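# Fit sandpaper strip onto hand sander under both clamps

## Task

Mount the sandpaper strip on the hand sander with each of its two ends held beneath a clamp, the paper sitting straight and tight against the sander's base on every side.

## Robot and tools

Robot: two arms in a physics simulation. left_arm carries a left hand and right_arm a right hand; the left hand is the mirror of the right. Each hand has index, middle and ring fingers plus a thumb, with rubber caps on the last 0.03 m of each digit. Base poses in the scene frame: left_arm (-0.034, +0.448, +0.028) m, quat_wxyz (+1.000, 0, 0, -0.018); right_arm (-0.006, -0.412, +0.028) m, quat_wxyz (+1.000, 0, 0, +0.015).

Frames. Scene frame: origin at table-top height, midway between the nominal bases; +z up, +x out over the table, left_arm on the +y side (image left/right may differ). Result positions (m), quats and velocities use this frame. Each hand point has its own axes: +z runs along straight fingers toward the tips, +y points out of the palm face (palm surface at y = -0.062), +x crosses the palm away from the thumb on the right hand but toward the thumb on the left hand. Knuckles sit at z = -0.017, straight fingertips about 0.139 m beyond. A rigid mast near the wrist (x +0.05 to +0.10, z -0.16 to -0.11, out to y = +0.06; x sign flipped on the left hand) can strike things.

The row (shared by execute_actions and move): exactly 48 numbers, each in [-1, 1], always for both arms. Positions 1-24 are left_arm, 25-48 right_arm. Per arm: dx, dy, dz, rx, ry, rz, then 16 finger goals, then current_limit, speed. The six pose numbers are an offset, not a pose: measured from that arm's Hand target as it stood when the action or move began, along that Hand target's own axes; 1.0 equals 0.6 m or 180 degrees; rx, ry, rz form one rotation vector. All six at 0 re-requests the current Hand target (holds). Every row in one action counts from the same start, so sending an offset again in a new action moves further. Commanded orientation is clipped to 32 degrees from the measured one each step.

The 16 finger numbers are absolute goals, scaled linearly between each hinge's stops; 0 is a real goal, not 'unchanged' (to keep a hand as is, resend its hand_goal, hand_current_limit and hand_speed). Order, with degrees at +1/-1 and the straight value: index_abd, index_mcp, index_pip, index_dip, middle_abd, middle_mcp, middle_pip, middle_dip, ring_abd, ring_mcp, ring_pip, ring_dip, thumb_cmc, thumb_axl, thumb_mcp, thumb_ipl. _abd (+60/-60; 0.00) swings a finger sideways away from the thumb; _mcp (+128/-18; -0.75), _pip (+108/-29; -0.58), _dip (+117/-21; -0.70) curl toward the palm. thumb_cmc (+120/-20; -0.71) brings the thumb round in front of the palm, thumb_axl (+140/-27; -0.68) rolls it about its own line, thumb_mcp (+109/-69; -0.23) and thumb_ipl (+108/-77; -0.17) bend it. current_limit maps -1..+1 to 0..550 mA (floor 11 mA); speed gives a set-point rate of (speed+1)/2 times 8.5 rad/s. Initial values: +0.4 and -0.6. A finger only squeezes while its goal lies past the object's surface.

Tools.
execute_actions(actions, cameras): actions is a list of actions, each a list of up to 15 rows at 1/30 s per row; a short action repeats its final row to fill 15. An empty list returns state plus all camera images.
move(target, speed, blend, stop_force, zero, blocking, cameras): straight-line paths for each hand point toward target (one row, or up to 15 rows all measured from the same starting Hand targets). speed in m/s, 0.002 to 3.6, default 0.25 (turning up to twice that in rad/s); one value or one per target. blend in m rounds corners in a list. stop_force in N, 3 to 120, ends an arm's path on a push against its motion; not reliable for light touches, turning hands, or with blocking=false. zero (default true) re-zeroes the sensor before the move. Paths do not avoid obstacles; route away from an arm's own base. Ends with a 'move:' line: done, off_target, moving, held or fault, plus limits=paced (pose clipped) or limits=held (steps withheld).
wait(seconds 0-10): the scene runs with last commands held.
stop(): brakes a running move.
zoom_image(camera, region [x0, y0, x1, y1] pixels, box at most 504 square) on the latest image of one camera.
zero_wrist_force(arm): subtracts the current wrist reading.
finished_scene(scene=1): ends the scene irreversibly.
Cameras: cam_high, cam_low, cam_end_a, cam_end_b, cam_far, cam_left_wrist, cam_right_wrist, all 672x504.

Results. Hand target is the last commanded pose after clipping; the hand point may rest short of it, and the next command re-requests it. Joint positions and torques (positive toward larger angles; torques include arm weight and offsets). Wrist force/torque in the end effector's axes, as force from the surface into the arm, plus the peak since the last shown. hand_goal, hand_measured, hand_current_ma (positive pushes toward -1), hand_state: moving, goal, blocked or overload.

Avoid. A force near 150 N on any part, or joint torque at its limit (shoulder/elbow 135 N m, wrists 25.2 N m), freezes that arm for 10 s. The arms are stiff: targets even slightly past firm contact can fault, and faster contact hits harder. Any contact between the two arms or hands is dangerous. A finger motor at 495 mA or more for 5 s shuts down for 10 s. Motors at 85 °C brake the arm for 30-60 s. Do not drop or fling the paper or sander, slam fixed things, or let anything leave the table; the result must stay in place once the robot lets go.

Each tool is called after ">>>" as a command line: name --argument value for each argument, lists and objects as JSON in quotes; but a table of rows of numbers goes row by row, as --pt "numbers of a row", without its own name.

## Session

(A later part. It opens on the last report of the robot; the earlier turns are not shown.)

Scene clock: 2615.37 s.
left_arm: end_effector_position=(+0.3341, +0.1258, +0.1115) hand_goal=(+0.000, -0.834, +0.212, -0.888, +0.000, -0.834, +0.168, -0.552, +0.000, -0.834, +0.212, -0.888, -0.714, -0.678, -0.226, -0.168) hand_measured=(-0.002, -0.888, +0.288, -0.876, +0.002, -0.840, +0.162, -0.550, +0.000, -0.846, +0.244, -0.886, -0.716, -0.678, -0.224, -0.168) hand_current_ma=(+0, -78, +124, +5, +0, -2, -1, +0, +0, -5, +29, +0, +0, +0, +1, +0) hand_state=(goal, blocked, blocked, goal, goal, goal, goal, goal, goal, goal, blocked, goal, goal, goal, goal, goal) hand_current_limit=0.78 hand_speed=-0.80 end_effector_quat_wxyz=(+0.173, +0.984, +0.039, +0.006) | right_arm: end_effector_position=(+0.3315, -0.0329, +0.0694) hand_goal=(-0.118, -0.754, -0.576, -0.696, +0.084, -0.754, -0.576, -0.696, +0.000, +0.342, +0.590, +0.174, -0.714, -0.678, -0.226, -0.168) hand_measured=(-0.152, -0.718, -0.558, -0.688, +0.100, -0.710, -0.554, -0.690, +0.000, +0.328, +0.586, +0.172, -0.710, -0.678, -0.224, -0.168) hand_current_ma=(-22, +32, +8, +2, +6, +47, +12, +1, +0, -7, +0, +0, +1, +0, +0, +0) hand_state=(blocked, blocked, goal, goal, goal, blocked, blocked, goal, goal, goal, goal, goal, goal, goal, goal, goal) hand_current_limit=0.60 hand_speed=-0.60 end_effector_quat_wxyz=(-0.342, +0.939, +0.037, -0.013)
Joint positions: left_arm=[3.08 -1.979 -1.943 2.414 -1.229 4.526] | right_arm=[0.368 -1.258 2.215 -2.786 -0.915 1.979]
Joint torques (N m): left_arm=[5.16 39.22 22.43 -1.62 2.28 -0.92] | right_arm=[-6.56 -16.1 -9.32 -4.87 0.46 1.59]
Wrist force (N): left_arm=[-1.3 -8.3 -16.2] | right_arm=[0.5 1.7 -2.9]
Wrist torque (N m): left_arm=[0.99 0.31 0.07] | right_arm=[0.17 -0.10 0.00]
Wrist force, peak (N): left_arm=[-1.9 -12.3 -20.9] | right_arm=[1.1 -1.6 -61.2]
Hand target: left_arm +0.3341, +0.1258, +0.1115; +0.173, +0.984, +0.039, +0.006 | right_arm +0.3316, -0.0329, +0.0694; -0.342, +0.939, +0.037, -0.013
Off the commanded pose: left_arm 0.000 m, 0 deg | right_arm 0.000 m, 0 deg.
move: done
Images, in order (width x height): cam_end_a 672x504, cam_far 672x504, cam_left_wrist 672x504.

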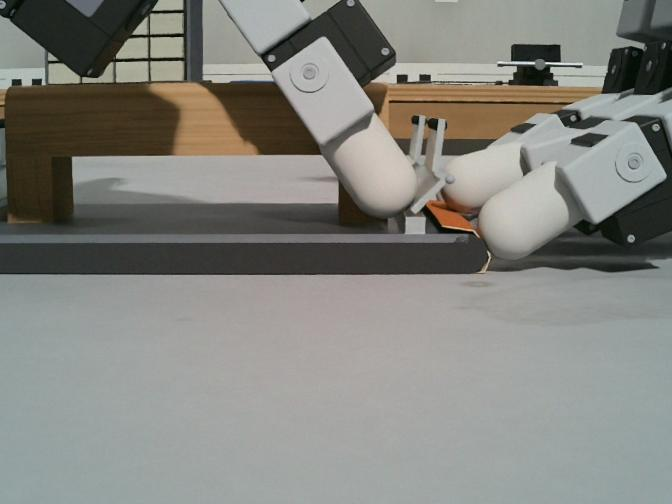

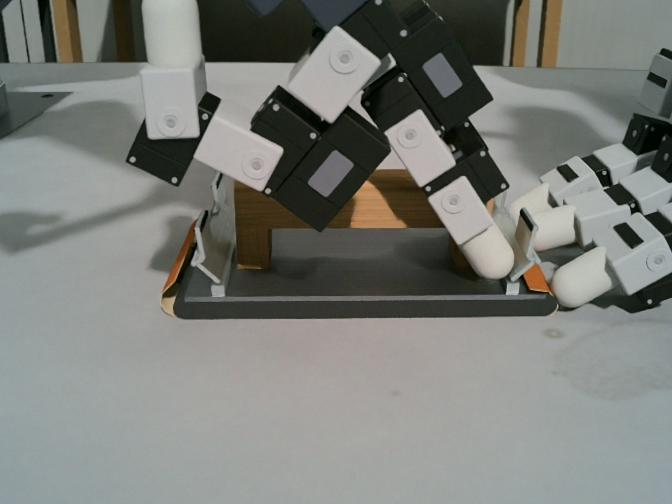

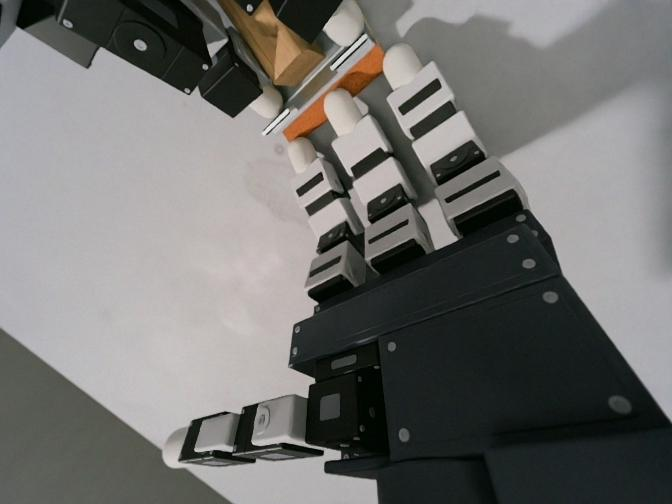

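>>> move --target '[0, 0, 0, 0, 0, 0, 0, -0.868, 0.262, -0.88, 0, -0.952, 0.399, -0.657, 0, -0.84, 0.235, -0.886, -0.714, -0.678, -0.226, -0.168, 0.78, -0.8, 0, 0, 0, 0, 0, 0, -0.118, -0.754, -0.576, -0.696, 0.084, -0.754, -0.576, -0.696, 0, 0.342, 0.59, 0.174, -0.714, -0.678, -0.226, -0.168, 0.6, -0.6]' --speed 0.02 --cameras '["cam_end_a", "cam_left_wrist", "cam_far"]'

>>> zoom_image --camera "cam_end_a" --region '[400, 140, 510, 280]'

>>> zoom_image --camera "cam_left_wrist" --region '[250, 20, 390, 150]'

>>> zoom_image --camera "cam_far" --region '[490, 200, 590, 330]'

Scene clock: 2636.47 s.
left_arm: end_effector_position=(+0.3341, +0.1258, +0.1115) hand_goal=(+0.000, -0.868, +0.262, -0.880, +0.000, -0.952, +0.398, -0.658, +0.000, -0.840, +0.234, -0.886, -0.714, -0.678, -0.226, -0.168) hand_measured=(-0.002, -0.892, +0.290, -0.870, +0.002, -0.952, +0.392, -0.656, +0.000, -0.846, +0.246, -0.884, -0.716, -0.678, -0.224, -0.168) hand_current_ma=(+0, -20, +24, +3, +0, +0, -2, +0, +0, -2, +6, +0, +0, +0, +1, +0) hand_state=(goal, blocked, blocked, goal, goal, goal, goal, goal, goal, goal, goal, goal, goal, goal, goal, goal) hand_current_limit=0.78 hand_speed=-0.80 end_effector_quat_wxyz=(+0.173, +0.984, +0.039, +0.006) | right_arm: end_effector_position=(+0.3316, -0.0329, +0.0694) hand_goal=(-0.118, -0.754, -0.576, -0.696, +0.084, -0.754, -0.576, -0.696, +0.000, +0.342, +0.590, +0.174, -0.714, -0.678, -0.226, -0.168) hand_measured=(-0.152, -0.718, -0.558, -0.688, +0.100, -0.710, -0.554, -0.690, +0.000, +0.328, +0.586, +0.172, -0.710, -0.678, -0.224, -0.168) hand_current_ma=(-22, +32, +8, +2, +6, +47, +12, +1, +0, -7, +0, +0, +1, +0, +0, +0) hand_state=(blocked, blocked, goal, goal, goal, blocked, blocked, goal, goal, goal, goal, goal, goal, goal, goal, goal) hand_current_limit=0.60 hand_speed=-0.60 end_effector_quat_wxyz=(-0.342, +0.939, +0.037, -0.013)
Joint positions: left_arm=[3.08 -1.979 -1.943 2.414 -1.229 4.526] | right_arm=[0.368 -1.258 2.215 -2.786 -0.915 1.979]
Joint torques (N m): left_arm=[7.51 33.65 18.22 -0.81 2.12 1.74] | right_arm=[-7.47 -16.13 -7.93 -4.91 2.45 1.52]
Wrist force (N): left_arm=[-1.5 -6.5 -13.9] | right_arm=[0.2 1.5 -3.6]
Wrist torque (N m): left_arm=[0.83 0.29 0.07] | right_arm=[0.22 -0.07 -0.02]
Wrist force, peak (N): left_arm=[-1.5 -7.7 -17.5] | right_arm=[0.2 1.1 -4.3]
Hand target: left_arm +0.3341, +0.1258, +0.1115; +0.173, +0.984, +0.039, +0.006 | right_arm +0.3316, -0.0329, +0.0694; -0.342, +0.939, +0.037, -0.013
Off the commanded pose: left_arm 0.000 m, 0 deg | right_arm 0.000 m, 0 deg.
move: done
Images, in order (width x height): cam_end_a 672x504, cam_far 672x504, cam_left_wrist 672x504.

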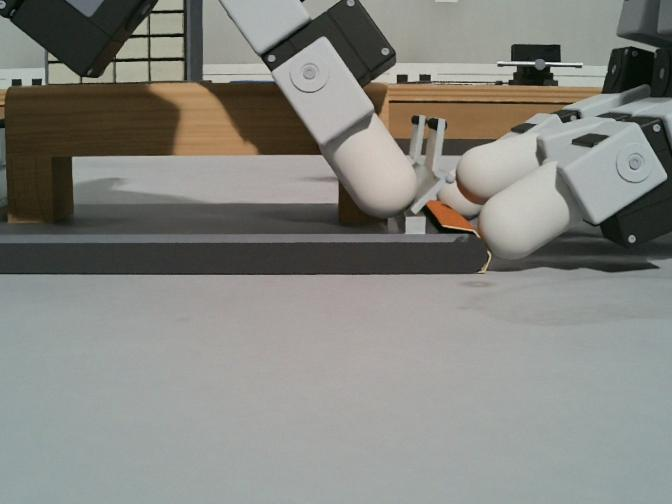

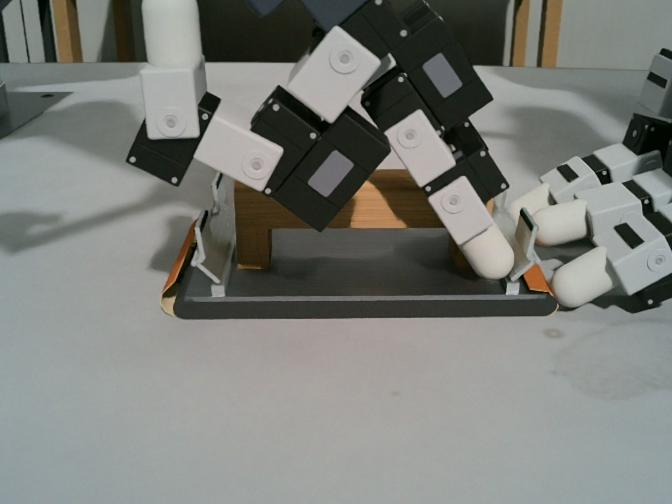

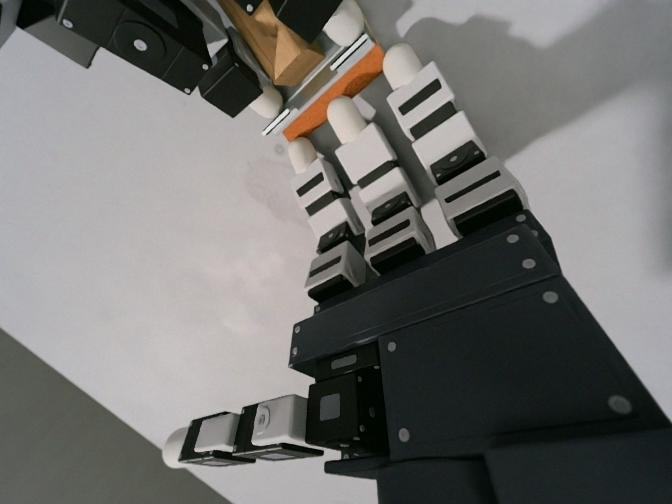

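Scaled by 3.600 from the camera's 672x504 image, which has a finer 960x720 frame.

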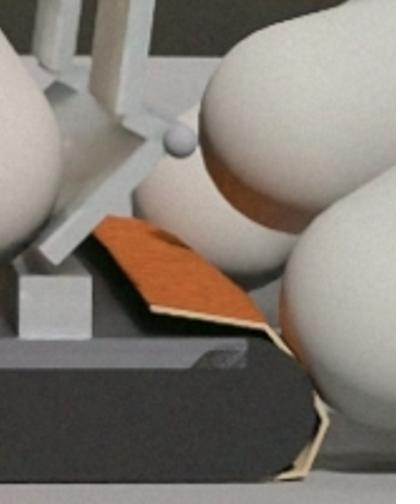

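Scaled by 3.600 from the camera's 672x504 image, which has a finer 960x720 frame.

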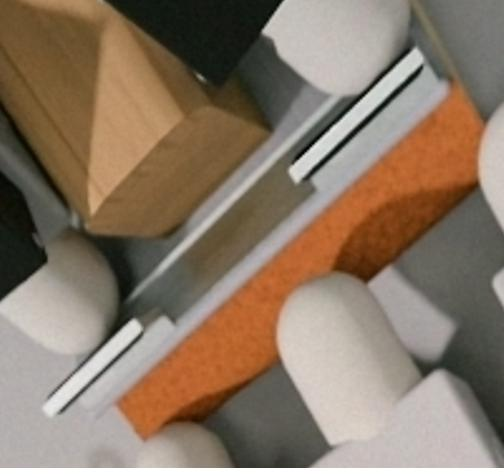

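Scaled by 3.877 from the camera's 672x504 image, which has a finer 960x720 frame.

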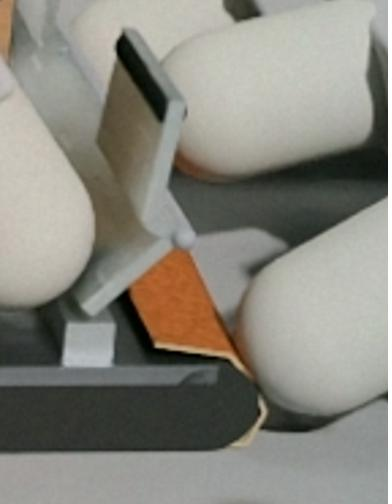

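>>> move --target '[0, 0, 0, 0, 0, 0, 0, -0.868, 0.262, -0.88, 0, -0.952, 0.399, -0.657, 0, -0.84, 0.235, -0.886, -0.714, -0.678, -0.226, -0.168, 0.78, -0.8, 0, -0.0266, -0.026, 0, 0, 0, -0.118, -0.754, -0.576, -0.696, 0.084, -0.754, -0.576, -0.696, 0, 0.342, 0.59, 0.174, -0.714, -0.678, -0.226, -0.168, 0.6, -0.6]' --speed 0.03 --cameras '["cam_end_a", "cam_left_wrist", "cam_far"]'

>>> zoom_image --camera "cam_end_a" --region '[380, 100, 510, 280]'

>>> zoom_image --camera "cam_left_wrist" --region '[250, 20, 390, 150]'

>>> zoom_image --camera "cam_far" --region '[490, 200, 590, 330]'

Scene clock: 2651.70 s.
left_arm: end_effector_position=(+0.3341, +0.1258, +0.1115) hand_goal=(+0.000, -0.868, +0.262, -0.880, +0.000, -0.952, +0.398, -0.658, +0.000, -0.840, +0.234, -0.886, -0.714, -0.678, -0.226, -0.168) hand_measured=(-0.002, -0.890, +0.290, -0.870, +0.002, -0.952, +0.392, -0.656, +0.000, -0.846, +0.246, -0.884, -0.716, -0.678, -0.224, -0.168) hand_current_ma=(+0, -18, +24, +3, +0, +0, -2, +0, +0, -2, +6, +0, +0, +0, +1, +0) hand_state=(goal, blocked, blocked, goal, goal, goal, goal, goal, goal, goal, goal, goal, goal, goal, goal, goal) hand_current_limit=0.78 hand_speed=-0.80 end_effector_quat_wxyz=(+0.173, +0.984, +0.039, +0.006) | right_arm: end_effector_position=(+0.3314, -0.0307, +0.0915) hand_goal=(-0.118, -0.754, -0.576, -0.696, +0.084, -0.754, -0.576, -0.696, +0.000, +0.342, +0.590, +0.174, -0.714, -0.678, -0.226, -0.168) hand_measured=(-0.122, -0.726, -0.564, -0.690, +0.088, -0.724, -0.562, -0.690, +0.000, +0.328, +0.586, +0.172, -0.710, -0.678, -0.224, -0.168) hand_current_ma=(+0, +22, +4, +1, +0, +25, +5, +1, +0, -7, +0, +0, +1, +0, +0, +0) hand_state=(goal, blocked, goal, goal, goal, blocked, goal, goal, goal, goal, goal, goal, goal, goal, goal, goal) hand_current_limit=0.60 hand_speed=-0.60 end_effector_quat_wxyz=(-0.342, +0.939, +0.037, -0.013)
Joint positions: left_arm=[3.08 -1.979 -1.943 2.414 -1.229 4.526] | right_arm=[0.372 -1.306 2.196 -2.722 -0.916 1.985]
Joint torques (N m): left_arm=[8.05 26.75 12.93 -0.88 2.08 1.51] | right_arm=[10.01 -37.33 -21.34 -1.83 -0.63 1.76]
Wrist force (N): left_arm=[-1.5 -3.9 -9.9] | right_arm=[0.3 0.7 0.5]
Wrist torque (N m): left_arm=[0.51 0.30 0.05] | right_arm=[-0.02 -0.15 0.00]
Wrist force, peak (N): left_arm=[-1.7 -6.5 -14.8] | right_arm=[0.3 1.1 -4.3]
Hand target: left_arm +0.3341, +0.1258, +0.1115; +0.173, +0.984, +0.039, +0.006 | right_arm +0.3314, -0.0307, +0.0916; -0.342, +0.939, +0.037, -0.013
Off the commanded pose: left_arm 0.000 m, 0 deg | right_arm 0.000 m, 0 deg.
move: done
Images, in order (width x height): cam_end_a 672x504, cam_far 672x504, cam_left_wrist 672x504.

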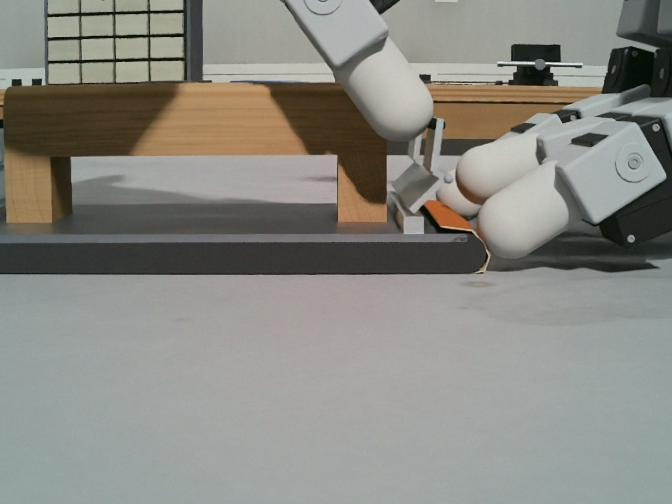

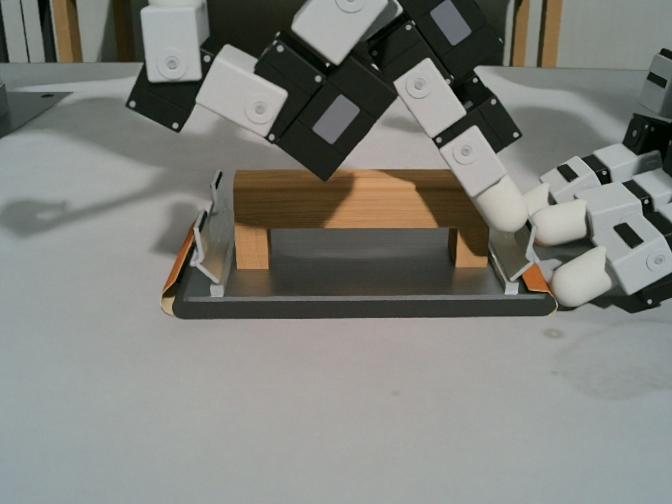

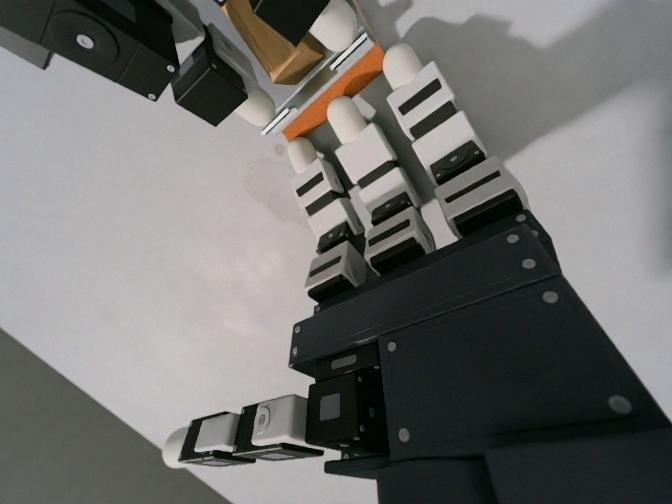

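Scaled by 2.800 from the camera's 672x504 image, which has a finer 960x720 frame.

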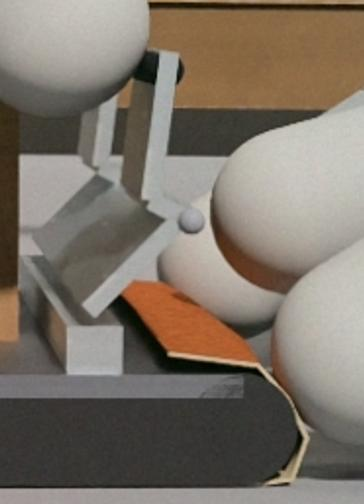

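Scaled by 3.600 from the camera's 672x504 image, which has a finer 960x720 frame.

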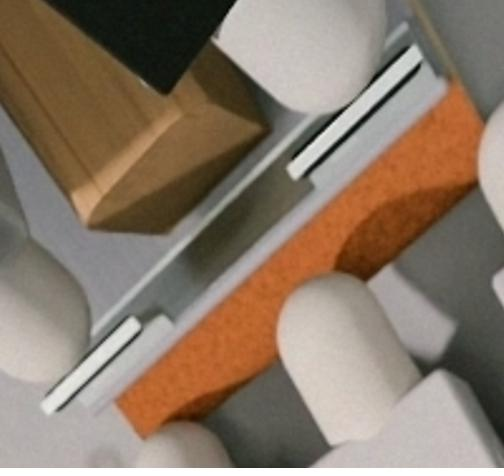

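Scaled by 3.877 from the camera's 672x504 image, which has a finer 960x720 frame.

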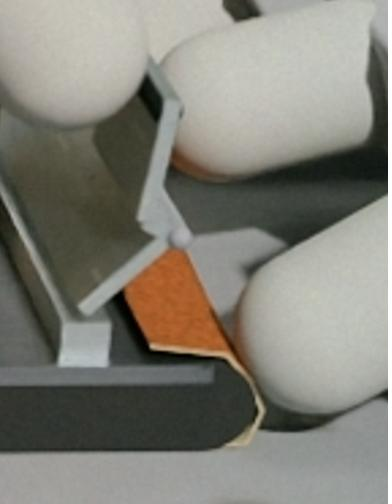

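>>> move --target '[0, 0, 0, 0, 0, 0, 0, -0.868, 0.262, -0.88, 0, -0.952, 0.399, -0.657, 0, -0.84, 0.235, -0.886, -0.714, -0.678, -0.226, -0.168, 0.78, -0.8, 0, -0.0149, 0.0125, 0, 0, 0, -0.118, -0.754, -0.576, -0.696, 0.084, -0.754, -0.576, -0.696, 0, 0.342, 0.59, 0.174, -0.714, -0.678, -0.226, -0.168, 0.6, -0.6]' --speed 0.02 --cameras '["cam_end_a", "cam_left_wrist", "cam_far"]'

>>> zoom_image --camera "cam_end_a" --region '[380, 100, 510, 280]'

>>> zoom_image --camera "cam_left_wrist" --region '[250, 20, 390, 150]'

>>> zoom_image --camera "cam_far" --region '[490, 200, 590, 330]'

Scene clock: 2662.37 s.
left_arm: end_effector_position=(+0.3341, +0.1258, +0.1115) hand_goal=(+0.000, -0.868, +0.262, -0.880, +0.000, -0.952, +0.398, -0.658, +0.000, -0.840, +0.234, -0.886, -0.714, -0.678, -0.226, -0.168) hand_measured=(-0.002, -0.886, +0.266, -0.876, +0.002, -0.954, +0.392, -0.656, +0.000, -0.842, +0.246, -0.884, -0.716, -0.678, -0.224, -0.168) hand_current_ma=(+0, -11, +1, +1, +0, -1, -2, +0, +0, +0, +6, +0, +0, +0, +1, +0) hand_state=(goal, goal, goal, goal, goal, goal, goal, goal, goal, goal, goal, goal, goal, goal, goal, goal) hand_current_limit=0.78 hand_speed=-0.80 end_effector_quat_wxyz=(+0.173, +0.984, +0.039, +0.006) | right_arm: end_effector_position=(+0.3305, -0.0192, +0.0916) hand_goal=(-0.118, -0.754, -0.576, -0.696, +0.084, -0.754, -0.576, -0.696, +0.000, +0.342, +0.590, +0.174, -0.714, -0.678, -0.226, -0.168) hand_measured=(-0.122, -0.736, -0.570, -0.692, +0.086, -0.736, -0.570, -0.692, +0.000, +0.328, +0.586, +0.172, -0.710, -0.678, -0.224, -0.168) hand_current_ma=(+0, +10, +1, +0, +0, +10, +1, +0, +0, -7, +0, +0, +1, +0, +0, +0) hand_state=(goal, goal, goal, goal, goal, goal, goal, goal, goal, goal, goal, goal, goal, goal, goal, goal) hand_current_limit=0.60 hand_speed=-0.60 end_effector_quat_wxyz=(-0.342, +0.939, +0.037, -0.013)
Joint positions: left_arm=[3.08 -1.979 -1.943 2.414 -1.229 4.526] | right_arm=[0.396 -1.289 2.177 -2.738 -0.922 2.014]
Joint torques (N m): left_arm=[8.17 20.72 9.15 -1.77 2.11 1.52] | right_arm=[11.16 -18.3 -21.28 -5.05 -0.79 1.5]
Wrist force (N): left_arm=[-1.6 -1.0 -6.3] | right_arm=[0.3 -0.1 0.5]
Wrist torque (N m): left_arm=[0.21 0.29 0.04] | right_arm=[-0.02 -0.14 0.00]
Wrist force, peak (N): left_arm=[-1.5 -3.4 -10.9] | right_arm=[0.1 2.4 -4.3]
Hand target: left_arm +0.3341, +0.1258, +0.1115; +0.173, +0.984, +0.039, +0.006 | right_arm +0.3305, -0.0191, +0.0916; -0.342, +0.939, +0.037, -0.013
Off the commanded pose: left_arm 0.000 m, 0 deg | right_arm 0.000 m, 0 deg.
move: done
Images, in order (width x height): cam_end_a 672x504, cam_far 672x504, cam_left_wrist 672x504.

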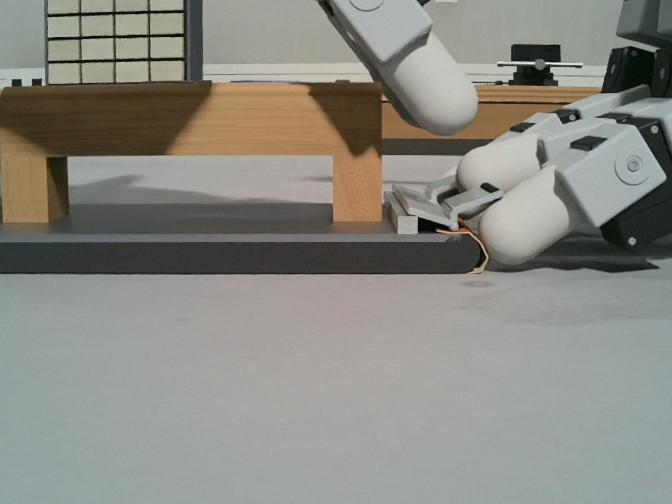

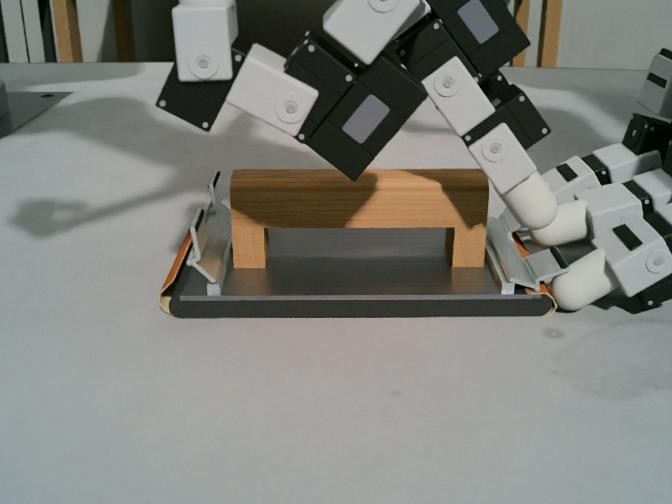

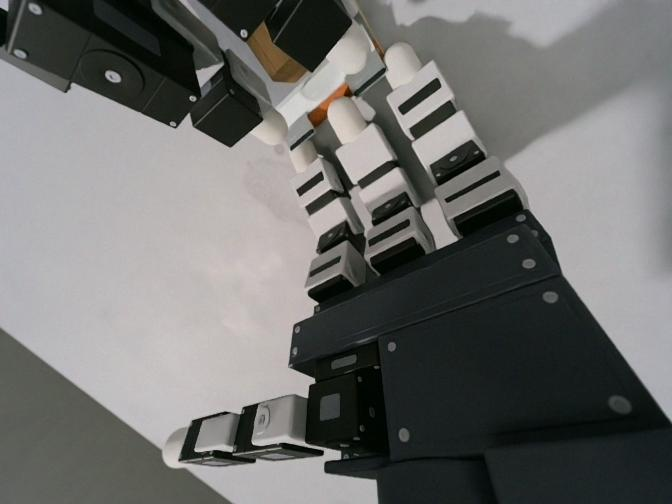

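Scaled by 2.800 from the camera's 672x504 image, which has a finer 960x720 frame.

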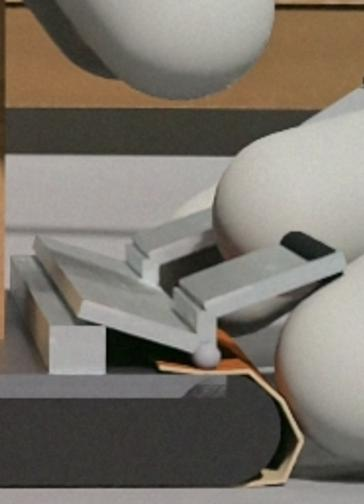

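Scaled by 3.600 from the camera's 672x504 image, which has a finer 960x720 frame.

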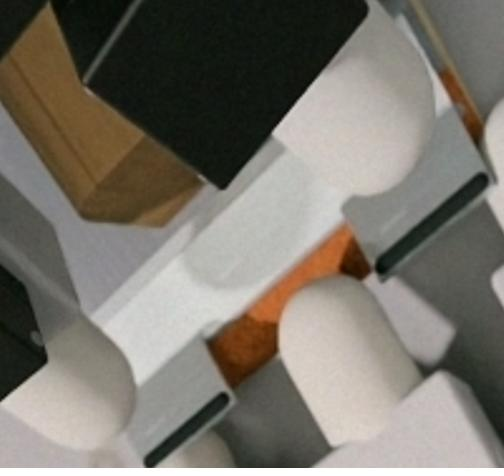

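Scaled by 3.877 from the camera's 672x504 image, which has a finer 960x720 frame.

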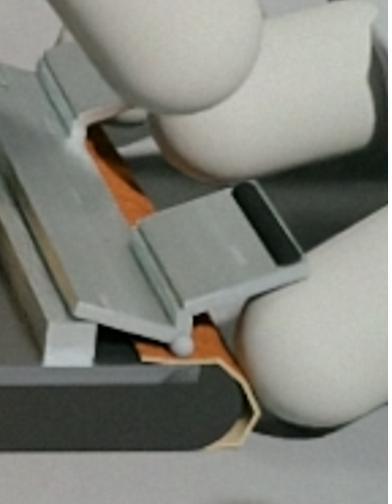

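>>> move --pt "0 0 0 0 0 0 0 -0.868 0.262 -0.88 0 -0.952 0.399 -0.657 0 -0.84 0.235 -0.886 -0.714 -0.678 -0.226 -0.168 0.78 -0.8 0 -0.0536 -0.0638 0 0 0 -0.118 -0.754 -0.576 -0.696 0.084 -0.754 -0.576 -0.696 0 0.342 0.59 0.174 -0.714 -0.678 -0.226 -0.168 0.6 -0.6" --pt "0 0 0 0 0 0 0 -0.868 0.262 -0.88 0 -0.952 0.399 -0.657 0 -0.84 0.235 -0.886 -0.714 -0.678 -0.226 -0.168 0.78 -0.8 -0.0517 0.2337 -0.305 0 0 0 -0.118 -0.754 -0.576 -0.696 0.084 -0.754 -0.576 -0.696 0 0.342 0.59 0.174 -0.714 -0.678 -0.226 -0.168 0.6 -0.6" --speed 0.2 --blend '[0.02, 0]' --cameras '["cam_end_a", "cam_left_wrist", "cam_far", "cam_end_b", "cam_right_wrist"]'

>>> zoom_image --camera "cam_end_b" --region '[290, 120, 490, 330]'

>>> zoom_image --camera "cam_far" --region '[140, 170, 240, 330]'

>>> zoom_image --camera "cam_far" --region '[470, 200, 590, 330]'

>>> zoom_image --camera "cam_left_wrist" --region '[250, 0, 430, 150]'

Scene clock: 2715.60 s.
left_arm: end_effector_position=(+0.3341, +0.1258, +0.1115) hand_goal=(+0.000, -0.868, +0.262, -0.880, +0.000, -0.952, +0.398, -0.658, +0.000, -0.840, +0.234, -0.886, -0.714, -0.678, -0.226, -0.168) hand_measured=(-0.002, -0.886, +0.266, -0.876, +0.002, -0.954, +0.392, -0.656, +0.000, -0.842, +0.246, -0.884, -0.716, -0.678, -0.224, -0.168) hand_current_ma=(+0, -11, +1, +1, +0, -1, -2, +0, +0, +0, +6, +0, +0, +0, +1, +0) hand_state=(goal, goal, goal, goal, goal, goal, goal, goal, goal, goal, goal, goal, goal, goal, goal, goal) hand_current_limit=0.78 hand_speed=-0.80 end_effector_quat_wxyz=(+0.173, +0.984, +0.039, +0.006) | right_arm: end_effector_position=(+0.3171, -0.2458, +0.1416) hand_goal=(-0.118, -0.754, -0.576, -0.696, +0.084, -0.754, -0.576, -0.696, +0.000, +0.342, +0.590, +0.174, -0.714, -0.678, -0.226, -0.168) hand_measured=(-0.120, -0.738, -0.570, -0.692, +0.086, -0.738, -0.570, -0.694, +0.000, +0.328, +0.586, +0.172, -0.710, -0.678, -0.224, -0.168) hand_current_ma=(+0, +8, +1, +0, +0, +8, +1, +0, +0, -7, +0, +0, +1, +0, +0, +0) hand_state=(goal, goal, goal, goal, goal, goal, goal, goal, goal, goal, goal, goal, goal, goal, goal, goal) hand_current_limit=0.60 hand_speed=-0.60 end_effector_quat_wxyz=(-0.342, +0.939, +0.037, -0.013)
Joint positions: left_arm=[3.08 -1.979 -1.943 2.414 -1.229 4.526] | right_arm=[-0.169 -1.781 2.366 -1.978 -0.892 1.292]
Joint torques (N m): left_arm=[7.01 22.26 2.74 -2.91 2.52 1.29] | right_arm=[-9.27 -20.48 -25.6 -1.22 2.56 -1.57]
Wrist force (N): left_arm=[-1.7 -1.4 -5.2] | right_arm=[-0.3 0.7 0.6]
Wrist torque (N m): left_arm=[0.18 0.30 0.04] | right_arm=[0.07 -0.04 0.03]
Wrist force, peak (N): left_arm=[-1.6 -0.6 -6.4] | right_arm=[0.1 0.9 1.6]
Hand target: left_arm +0.3341, +0.1258, +0.1115; +0.173, +0.984, +0.039, +0.006 | right_arm +0.3171, -0.2458, +0.1416; -0.342, +0.939, +0.037, -0.013
Off the commanded pose: left_arm 0.000 m, 0 deg | right_arm 0.000 m, 0 deg.
move: done
Images, in order (width x height): cam_end_a 672x504, cam_end_b 672x504, cam_far 672x504, cam_left_wrist 672x504, cam_right_wrist 672x504.

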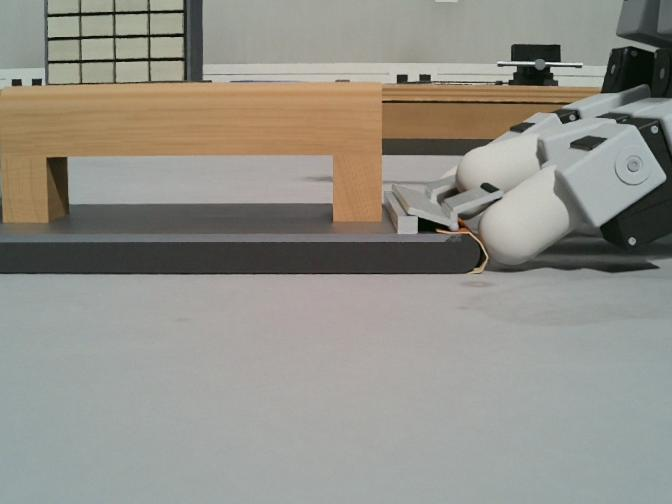

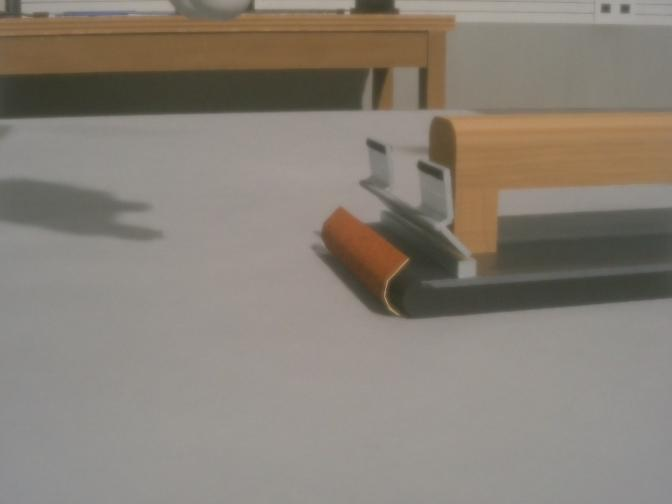

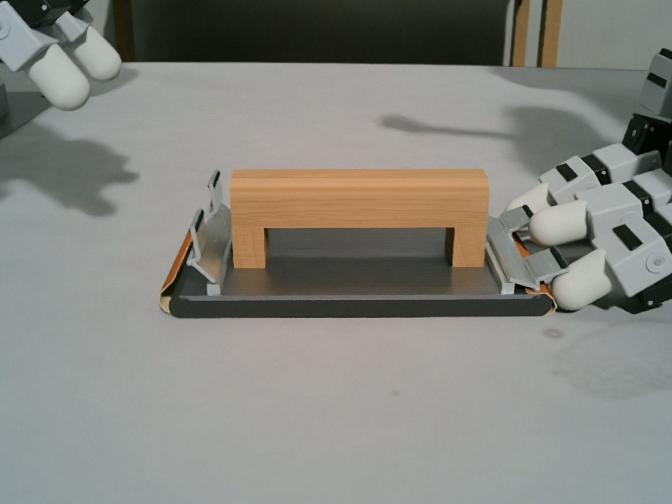

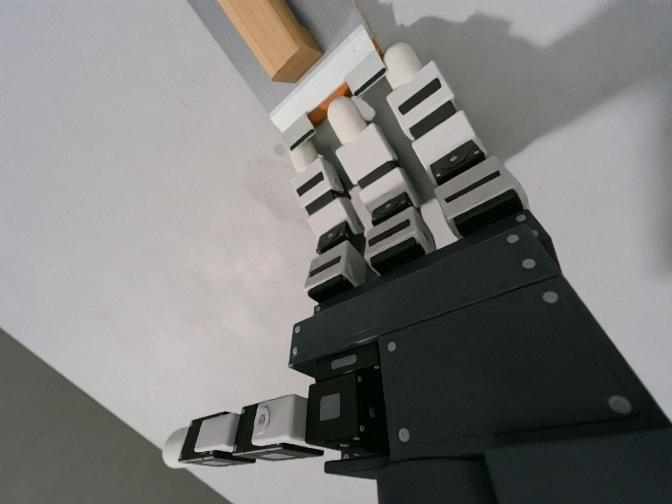

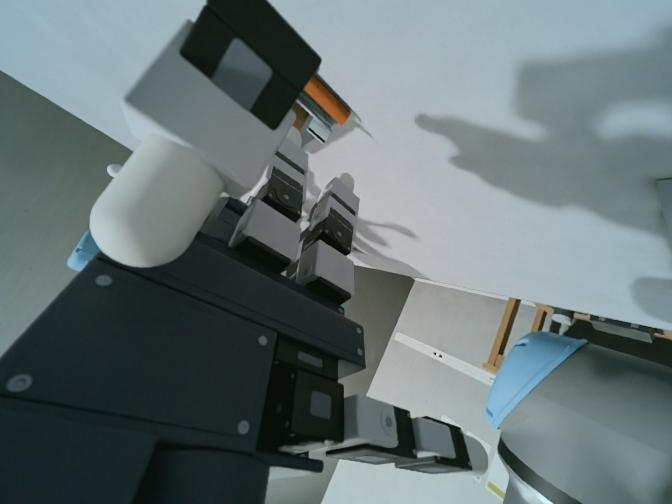

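Scaled by 2.400 from the camera's 672x504 image, which has a finer 960x720 frame.

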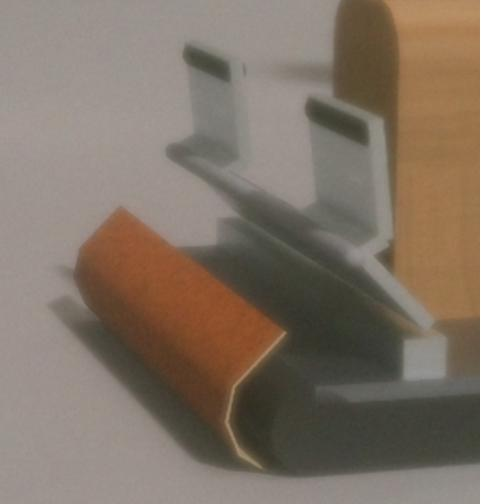

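Scaled by 3.150 from the camera's 672x504 image, which has a finer 960x720 frame.

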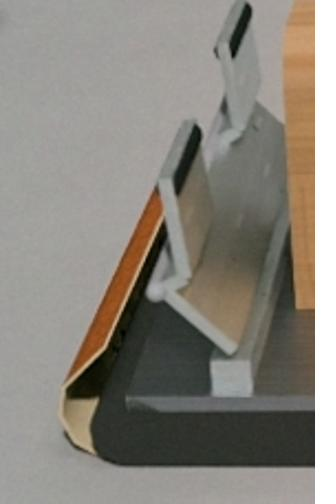

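Scaled by 3.877 from the camera's 672x504 image, which has a finer 960x720 frame.

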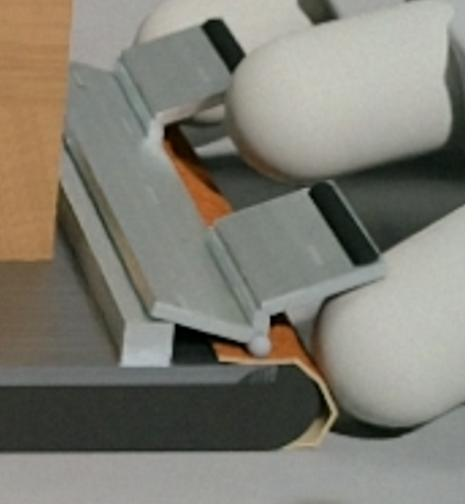

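Scaled by 2.800 from the camera's 672x504 image, which has a finer 960x720 frame.

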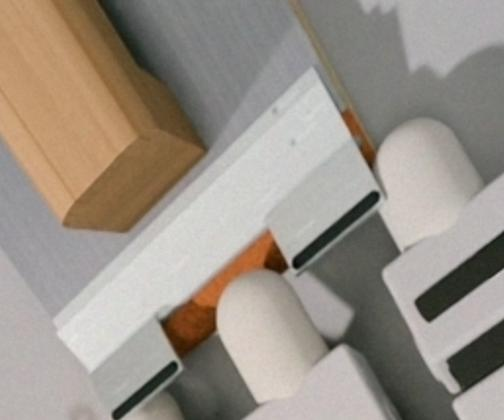

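>>> move --pt "0 -0.0705 -0.0257 0 0 0 0 -0.868 0.262 -0.88 0 -0.952 0.399 -0.657 0 -0.84 0.235 -0.886 -0.714 -0.678 -0.226 -0.168 0.78 -0.8 0 0 0 0 0 0 -0.118 -0.754 -0.576 -0.696 0.084 -0.754 -0.576 -0.696 0 0.342 0.59 0.174 -0.714 -0.678 -0.226 -0.168 0.6 -0.6" --pt "0 0.0027 -0.227 0 0 0 -0.07 -0.753 -0.431 -0.551 0.07 -0.753 -0.431 -0.551 0 0.342 0.59 0.174 -0.714 -0.678 -0.226 -0.168 0.78 -0.5 0 0 0 0 0 0 -0.118 -0.754 -0.576 -0.696 0.084 -0.754 -0.576 -0.696 0 0.342 0.59 0.174 -0.714 -0.678 -0.226 -0.168 0.6 -0.6" --speed '[0.1, 0.25]' --blend '[0.01, 0]' --cameras '["cam_far", "cam_end_a"]'

>>> zoom_image --camera "cam_end_a" --region '[380, 140, 530, 290]'

>>> zoom_image --camera "cam_far" --region '[470, 200, 590, 330]'

Scene clock: 2764.23 s.
left_arm: end_effector_position=(+0.3307, +0.1706, +0.2402) hand_goal=(-0.070, -0.754, -0.432, -0.552, +0.070, -0.754, -0.432, -0.552, +0.000, +0.342, +0.590, +0.174, -0.714, -0.678, -0.226, -0.168) hand_measured=(-0.066, -0.762, -0.430, -0.556, +0.066, -0.762, -0.430, -0.556, +0.000, +0.324, +0.588, +0.172, -0.716, -0.678, -0.224, -0.168) hand_current_ma=(+0, -3, +0, -1, +0, -3, +0, -1, +0, -11, +0, +0, +0, +0, +1, +0) hand_state=(goal, goal, goal, goal, goal, goal, goal, goal, goal, goal, goal, goal, goal, goal, goal, goal) hand_current_limit=0.78 hand_speed=-0.50 end_effector_quat_wxyz=(+0.173, +0.984, +0.039, +0.006) | right_arm: end_effector_position=(+0.3171, -0.2458, +0.1416) hand_goal=(-0.118, -0.754, -0.576, -0.696, +0.084, -0.754, -0.576, -0.696, +0.000, +0.342, +0.590, +0.174, -0.714, -0.678, -0.226, -0.168) hand_measured=(-0.120, -0.738, -0.570, -0.692, +0.086, -0.738, -0.570, -0.694, +0.000, +0.328, +0.586, +0.172, -0.710, -0.678, -0.224, -0.168) hand_current_ma=(+0, +8, +1, +0, +0, +8, +1, +0, +0, -7, +0, +0, +1, +0, +0, +0) hand_state=(goal, goal, goal, goal, goal, goal, goal, goal, goal, goal, goal, goal, goal, goal, goal, goal) hand_current_limit=0.60 hand_speed=-0.60 end_effector_quat_wxyz=(-0.342, +0.939, +0.037, -0.013)
Joint positions: left_arm=[3.213 -1.752 -1.866 2.062 -1.224 4.666] | right_arm=[-0.169 -1.781 2.366 -1.978 -0.892 1.291]
Joint torques (N m): left_arm=[10.93 39.2 26.18 -3.66 1.64 1.97] | right_arm=[-11.33 -21.19 -24.5 -1.24 2.68 -1.83]
Wrist force (N): left_arm=[-1.8 -0.4 -3.7] | right_arm=[-0.5 0.6 0.3]
Wrist torque (N m): left_arm=[0.04 0.35 -0.05] | right_arm=[0.09 -0.01 0.00]
Wrist force, peak (N): left_arm=[-1.7 -0.9 -6.3] | right_arm=[0.1 0.9 0.7]
Hand target: left_arm +0.3307, +0.1705, +0.2402; +0.173, +0.984, +0.039, +0.006 | right_arm +0.3171, -0.2458, +0.1416; -0.342, +0.939, +0.037, -0.013
Off the commanded pose: left_arm 0.000 m, 0 deg | right_arm 0.000 m, 0 deg.
move: done
Images, in order (width x height): cam_end_a 672x504, cam_far 672x504.

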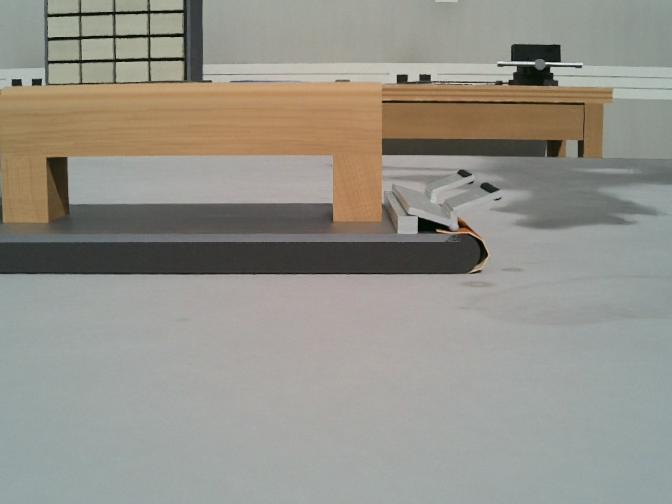

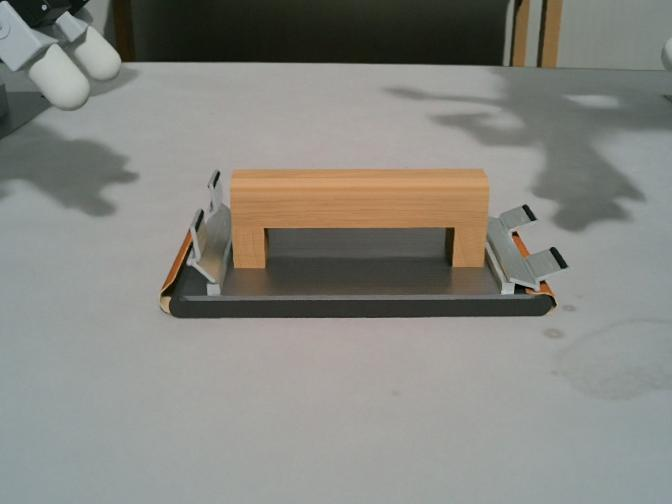

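Scaled by 3.360 from the camera's 672x504 image, which has a finer 960x720 frame.

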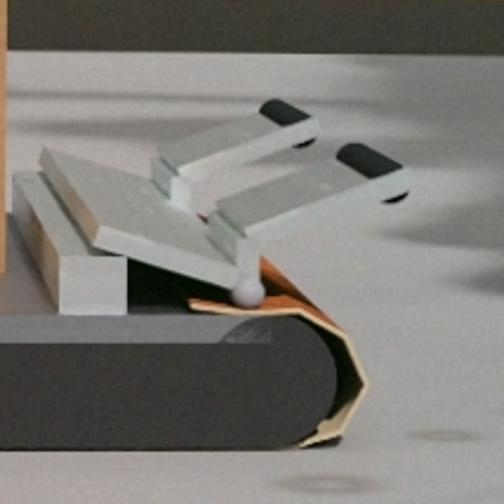

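Scaled by 3.877 from the camera's 672x504 image, which has a finer 960x720 frame.

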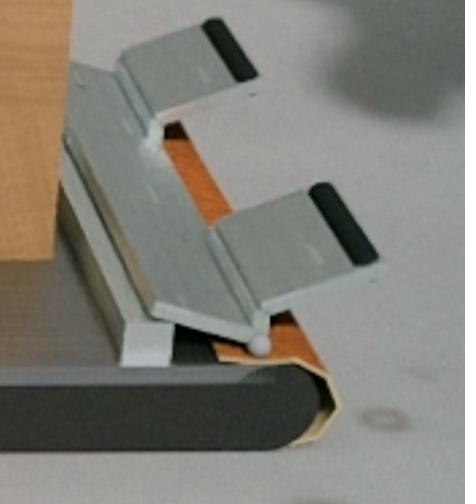

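>>> move --pt "-0.0383 0.3509 0.1277 0 0 0 -0.07 -0.753 -0.431 -0.551 0.07 -0.753 -0.431 -0.551 0 0.342 0.59 0.174 -0.714 -0.678 -0.226 -0.168 0.78 -0.5 0 0 0 0 0 0 0 -0.771 -0.431 -0.551 0 -0.981 -0.285 -0.406 0 -0.771 -0.431 -0.551 -0.714 -0.678 -0.226 -0.168 0.6 -0.6" --pt "-0.0383 0.3008 0.2655 0 0 0 -0.07 -0.753 -0.431 -0.551 0.07 -0.753 -0.431 -0.551 0 0.342 0.59 0.174 -0.714 -0.678 -0.226 -0.168 0.78 -0.5 0 0.0889 0.106 0 0 0 0 -0.771 -0.431 -0.551 0 -0.981 -0.285 -0.406 0 -0.771 -0.431 -0.551 -0.714 -0.678 -0.226 -0.168 0.6 -0.6" --speed '[0.2, 0.1]' --blend '[0.01, 0]' --cameras '["cam_far", "cam_end_b", "cam_left_wrist", "cam_right_wrist"]'

>>> zoom_image --camera "cam_end_b" --region '[250, 100, 500, 330]'

>>> zoom_image --camera "cam_far" --region '[100, 150, 280, 330]'

Scene clock: 2784.80 s.
left_arm: end_effector_position=(+0.3254, -0.0545, +0.1519) hand_goal=(-0.070, -0.754, -0.432, -0.552, +0.070, -0.754, -0.432, -0.552, +0.000, +0.342, +0.590, +0.174, -0.714, -0.678, -0.226, -0.168) hand_measured=(-0.130, -0.728, -0.418, -0.552, +0.092, -0.754, -0.430, -0.554, +0.000, +0.326, +0.588, +0.172, -0.716, -0.678, -0.224, -0.168) hand_current_ma=(-67, +23, +8, +0, +11, +0, +0, +0, +0, -11, +0, +0, +0, +0, +1, +0) hand_state=(blocked, blocked, goal, goal, blocked, goal, goal, goal, goal, goal, goal, goal, goal, goal, goal, goal) hand_current_limit=0.78 hand_speed=-0.50 end_effector_quat_wxyz=(+0.173, +0.984, +0.039, +0.006) | right_arm: end_effector_position=(+0.3171, -0.2458, +0.0587) hand_goal=(+0.000, -0.772, -0.432, -0.552, +0.000, -0.982, -0.286, -0.406, +0.000, -0.772, -0.432, -0.552, -0.714, -0.678, -0.226, -0.168) hand_measured=(-0.004, -0.754, -0.434, -0.554, +0.004, -0.962, -0.288, -0.408, +0.000, -0.754, -0.428, -0.550, -0.710, -0.678, -0.224, -0.168) hand_current_ma=(+0, +9, +0, +0, +0, +12, +0, +0, +0, +10, +1, +0, +1, +0, +0, +0) hand_state=(goal, goal, goal, goal, goal, goal, goal, goal, goal, goal, goal, goal, goal, goal, goal, goal) hand_current_limit=0.60 hand_speed=-0.60 end_effector_quat_wxyz=(-0.342, +0.939, +0.037, -0.013)
Joint positions: left_arm=[2.644 -2.101 -1.57 2.305 -1.288 4.07] | right_arm=[-0.169 -1.579 2.485 -2.299 -0.892 1.292]
Joint torques (N m): left_arm=[-10.05 23.03 0.7 -1.53 2.87 -1.48] | right_arm=[11.32 -2.61 -6.64 -4.02 -0.63 1.72]
Wrist force (N): left_arm=[2.2 1.8 -9.5] | right_arm=[0.2 0.1 0.3]
Wrist torque (N m): left_arm=[0.40 0.75 0.31] | right_arm=[-0.06 -0.10 -0.05]
Wrist force, peak (N): left_arm=[3.1 1.4 -22.2] | right_arm=[0.2 0.7 0.8]
Hand target: left_arm +0.3253, -0.0545, +0.1519; +0.173, +0.984, +0.039, +0.006 | right_arm +0.3171, -0.2458, +0.0586; -0.342, +0.939, +0.037, -0.013
Off the commanded pose: left_arm 0.000 m, 0 deg | right_arm 0.000 m, 0 deg.
move: done; blend cut to 0 m at target 1
Images, in order (width x height): cam_end_b 672x504, cam_far 672x504, cam_left_wrist 672x504, cam_right_wrist 672x504.

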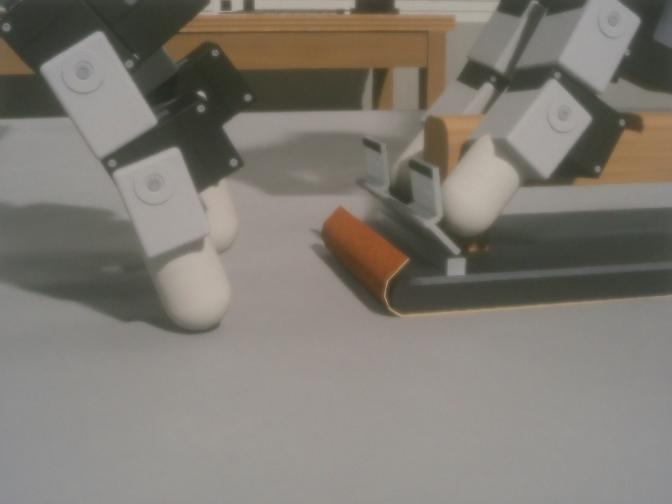

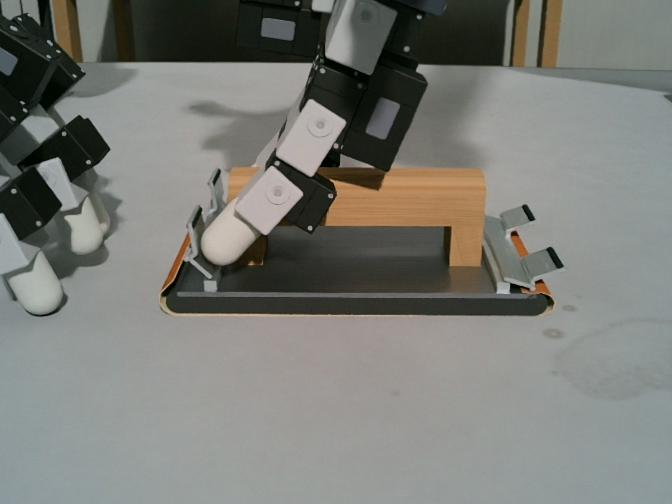

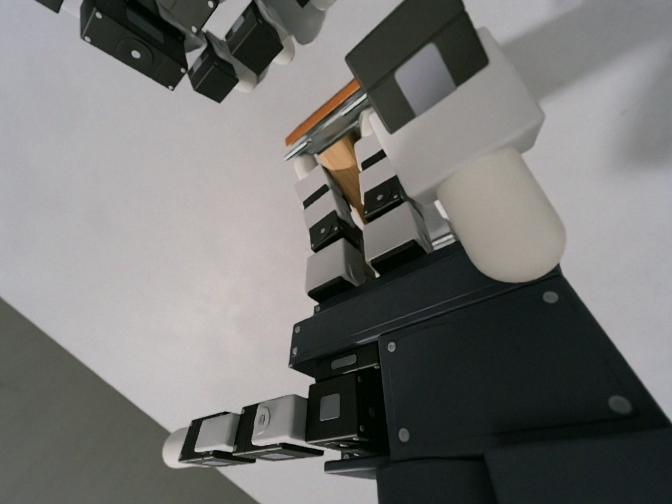

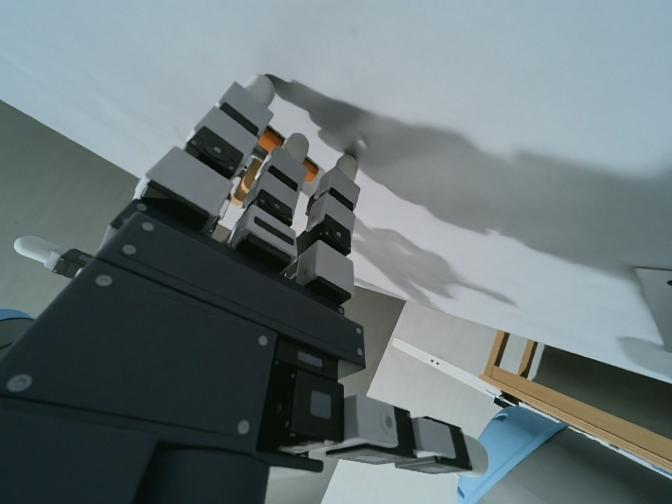

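Scaled by 2.016 from the camera's 672x504 image, which has a finer 960x720 frame.

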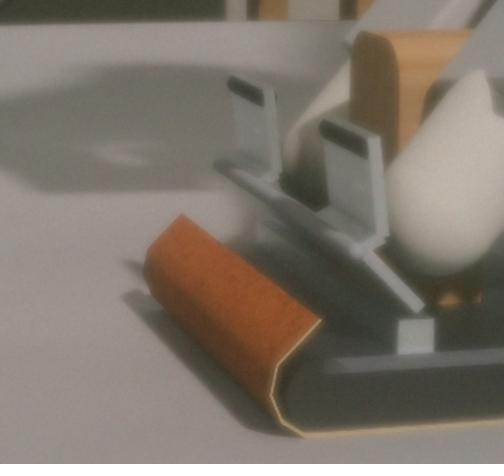

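Scaled by 2.800 from the camera's 672x504 image, which has a finer 960x720 frame.

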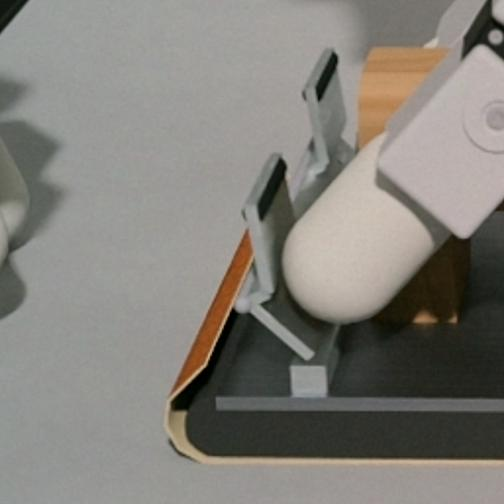

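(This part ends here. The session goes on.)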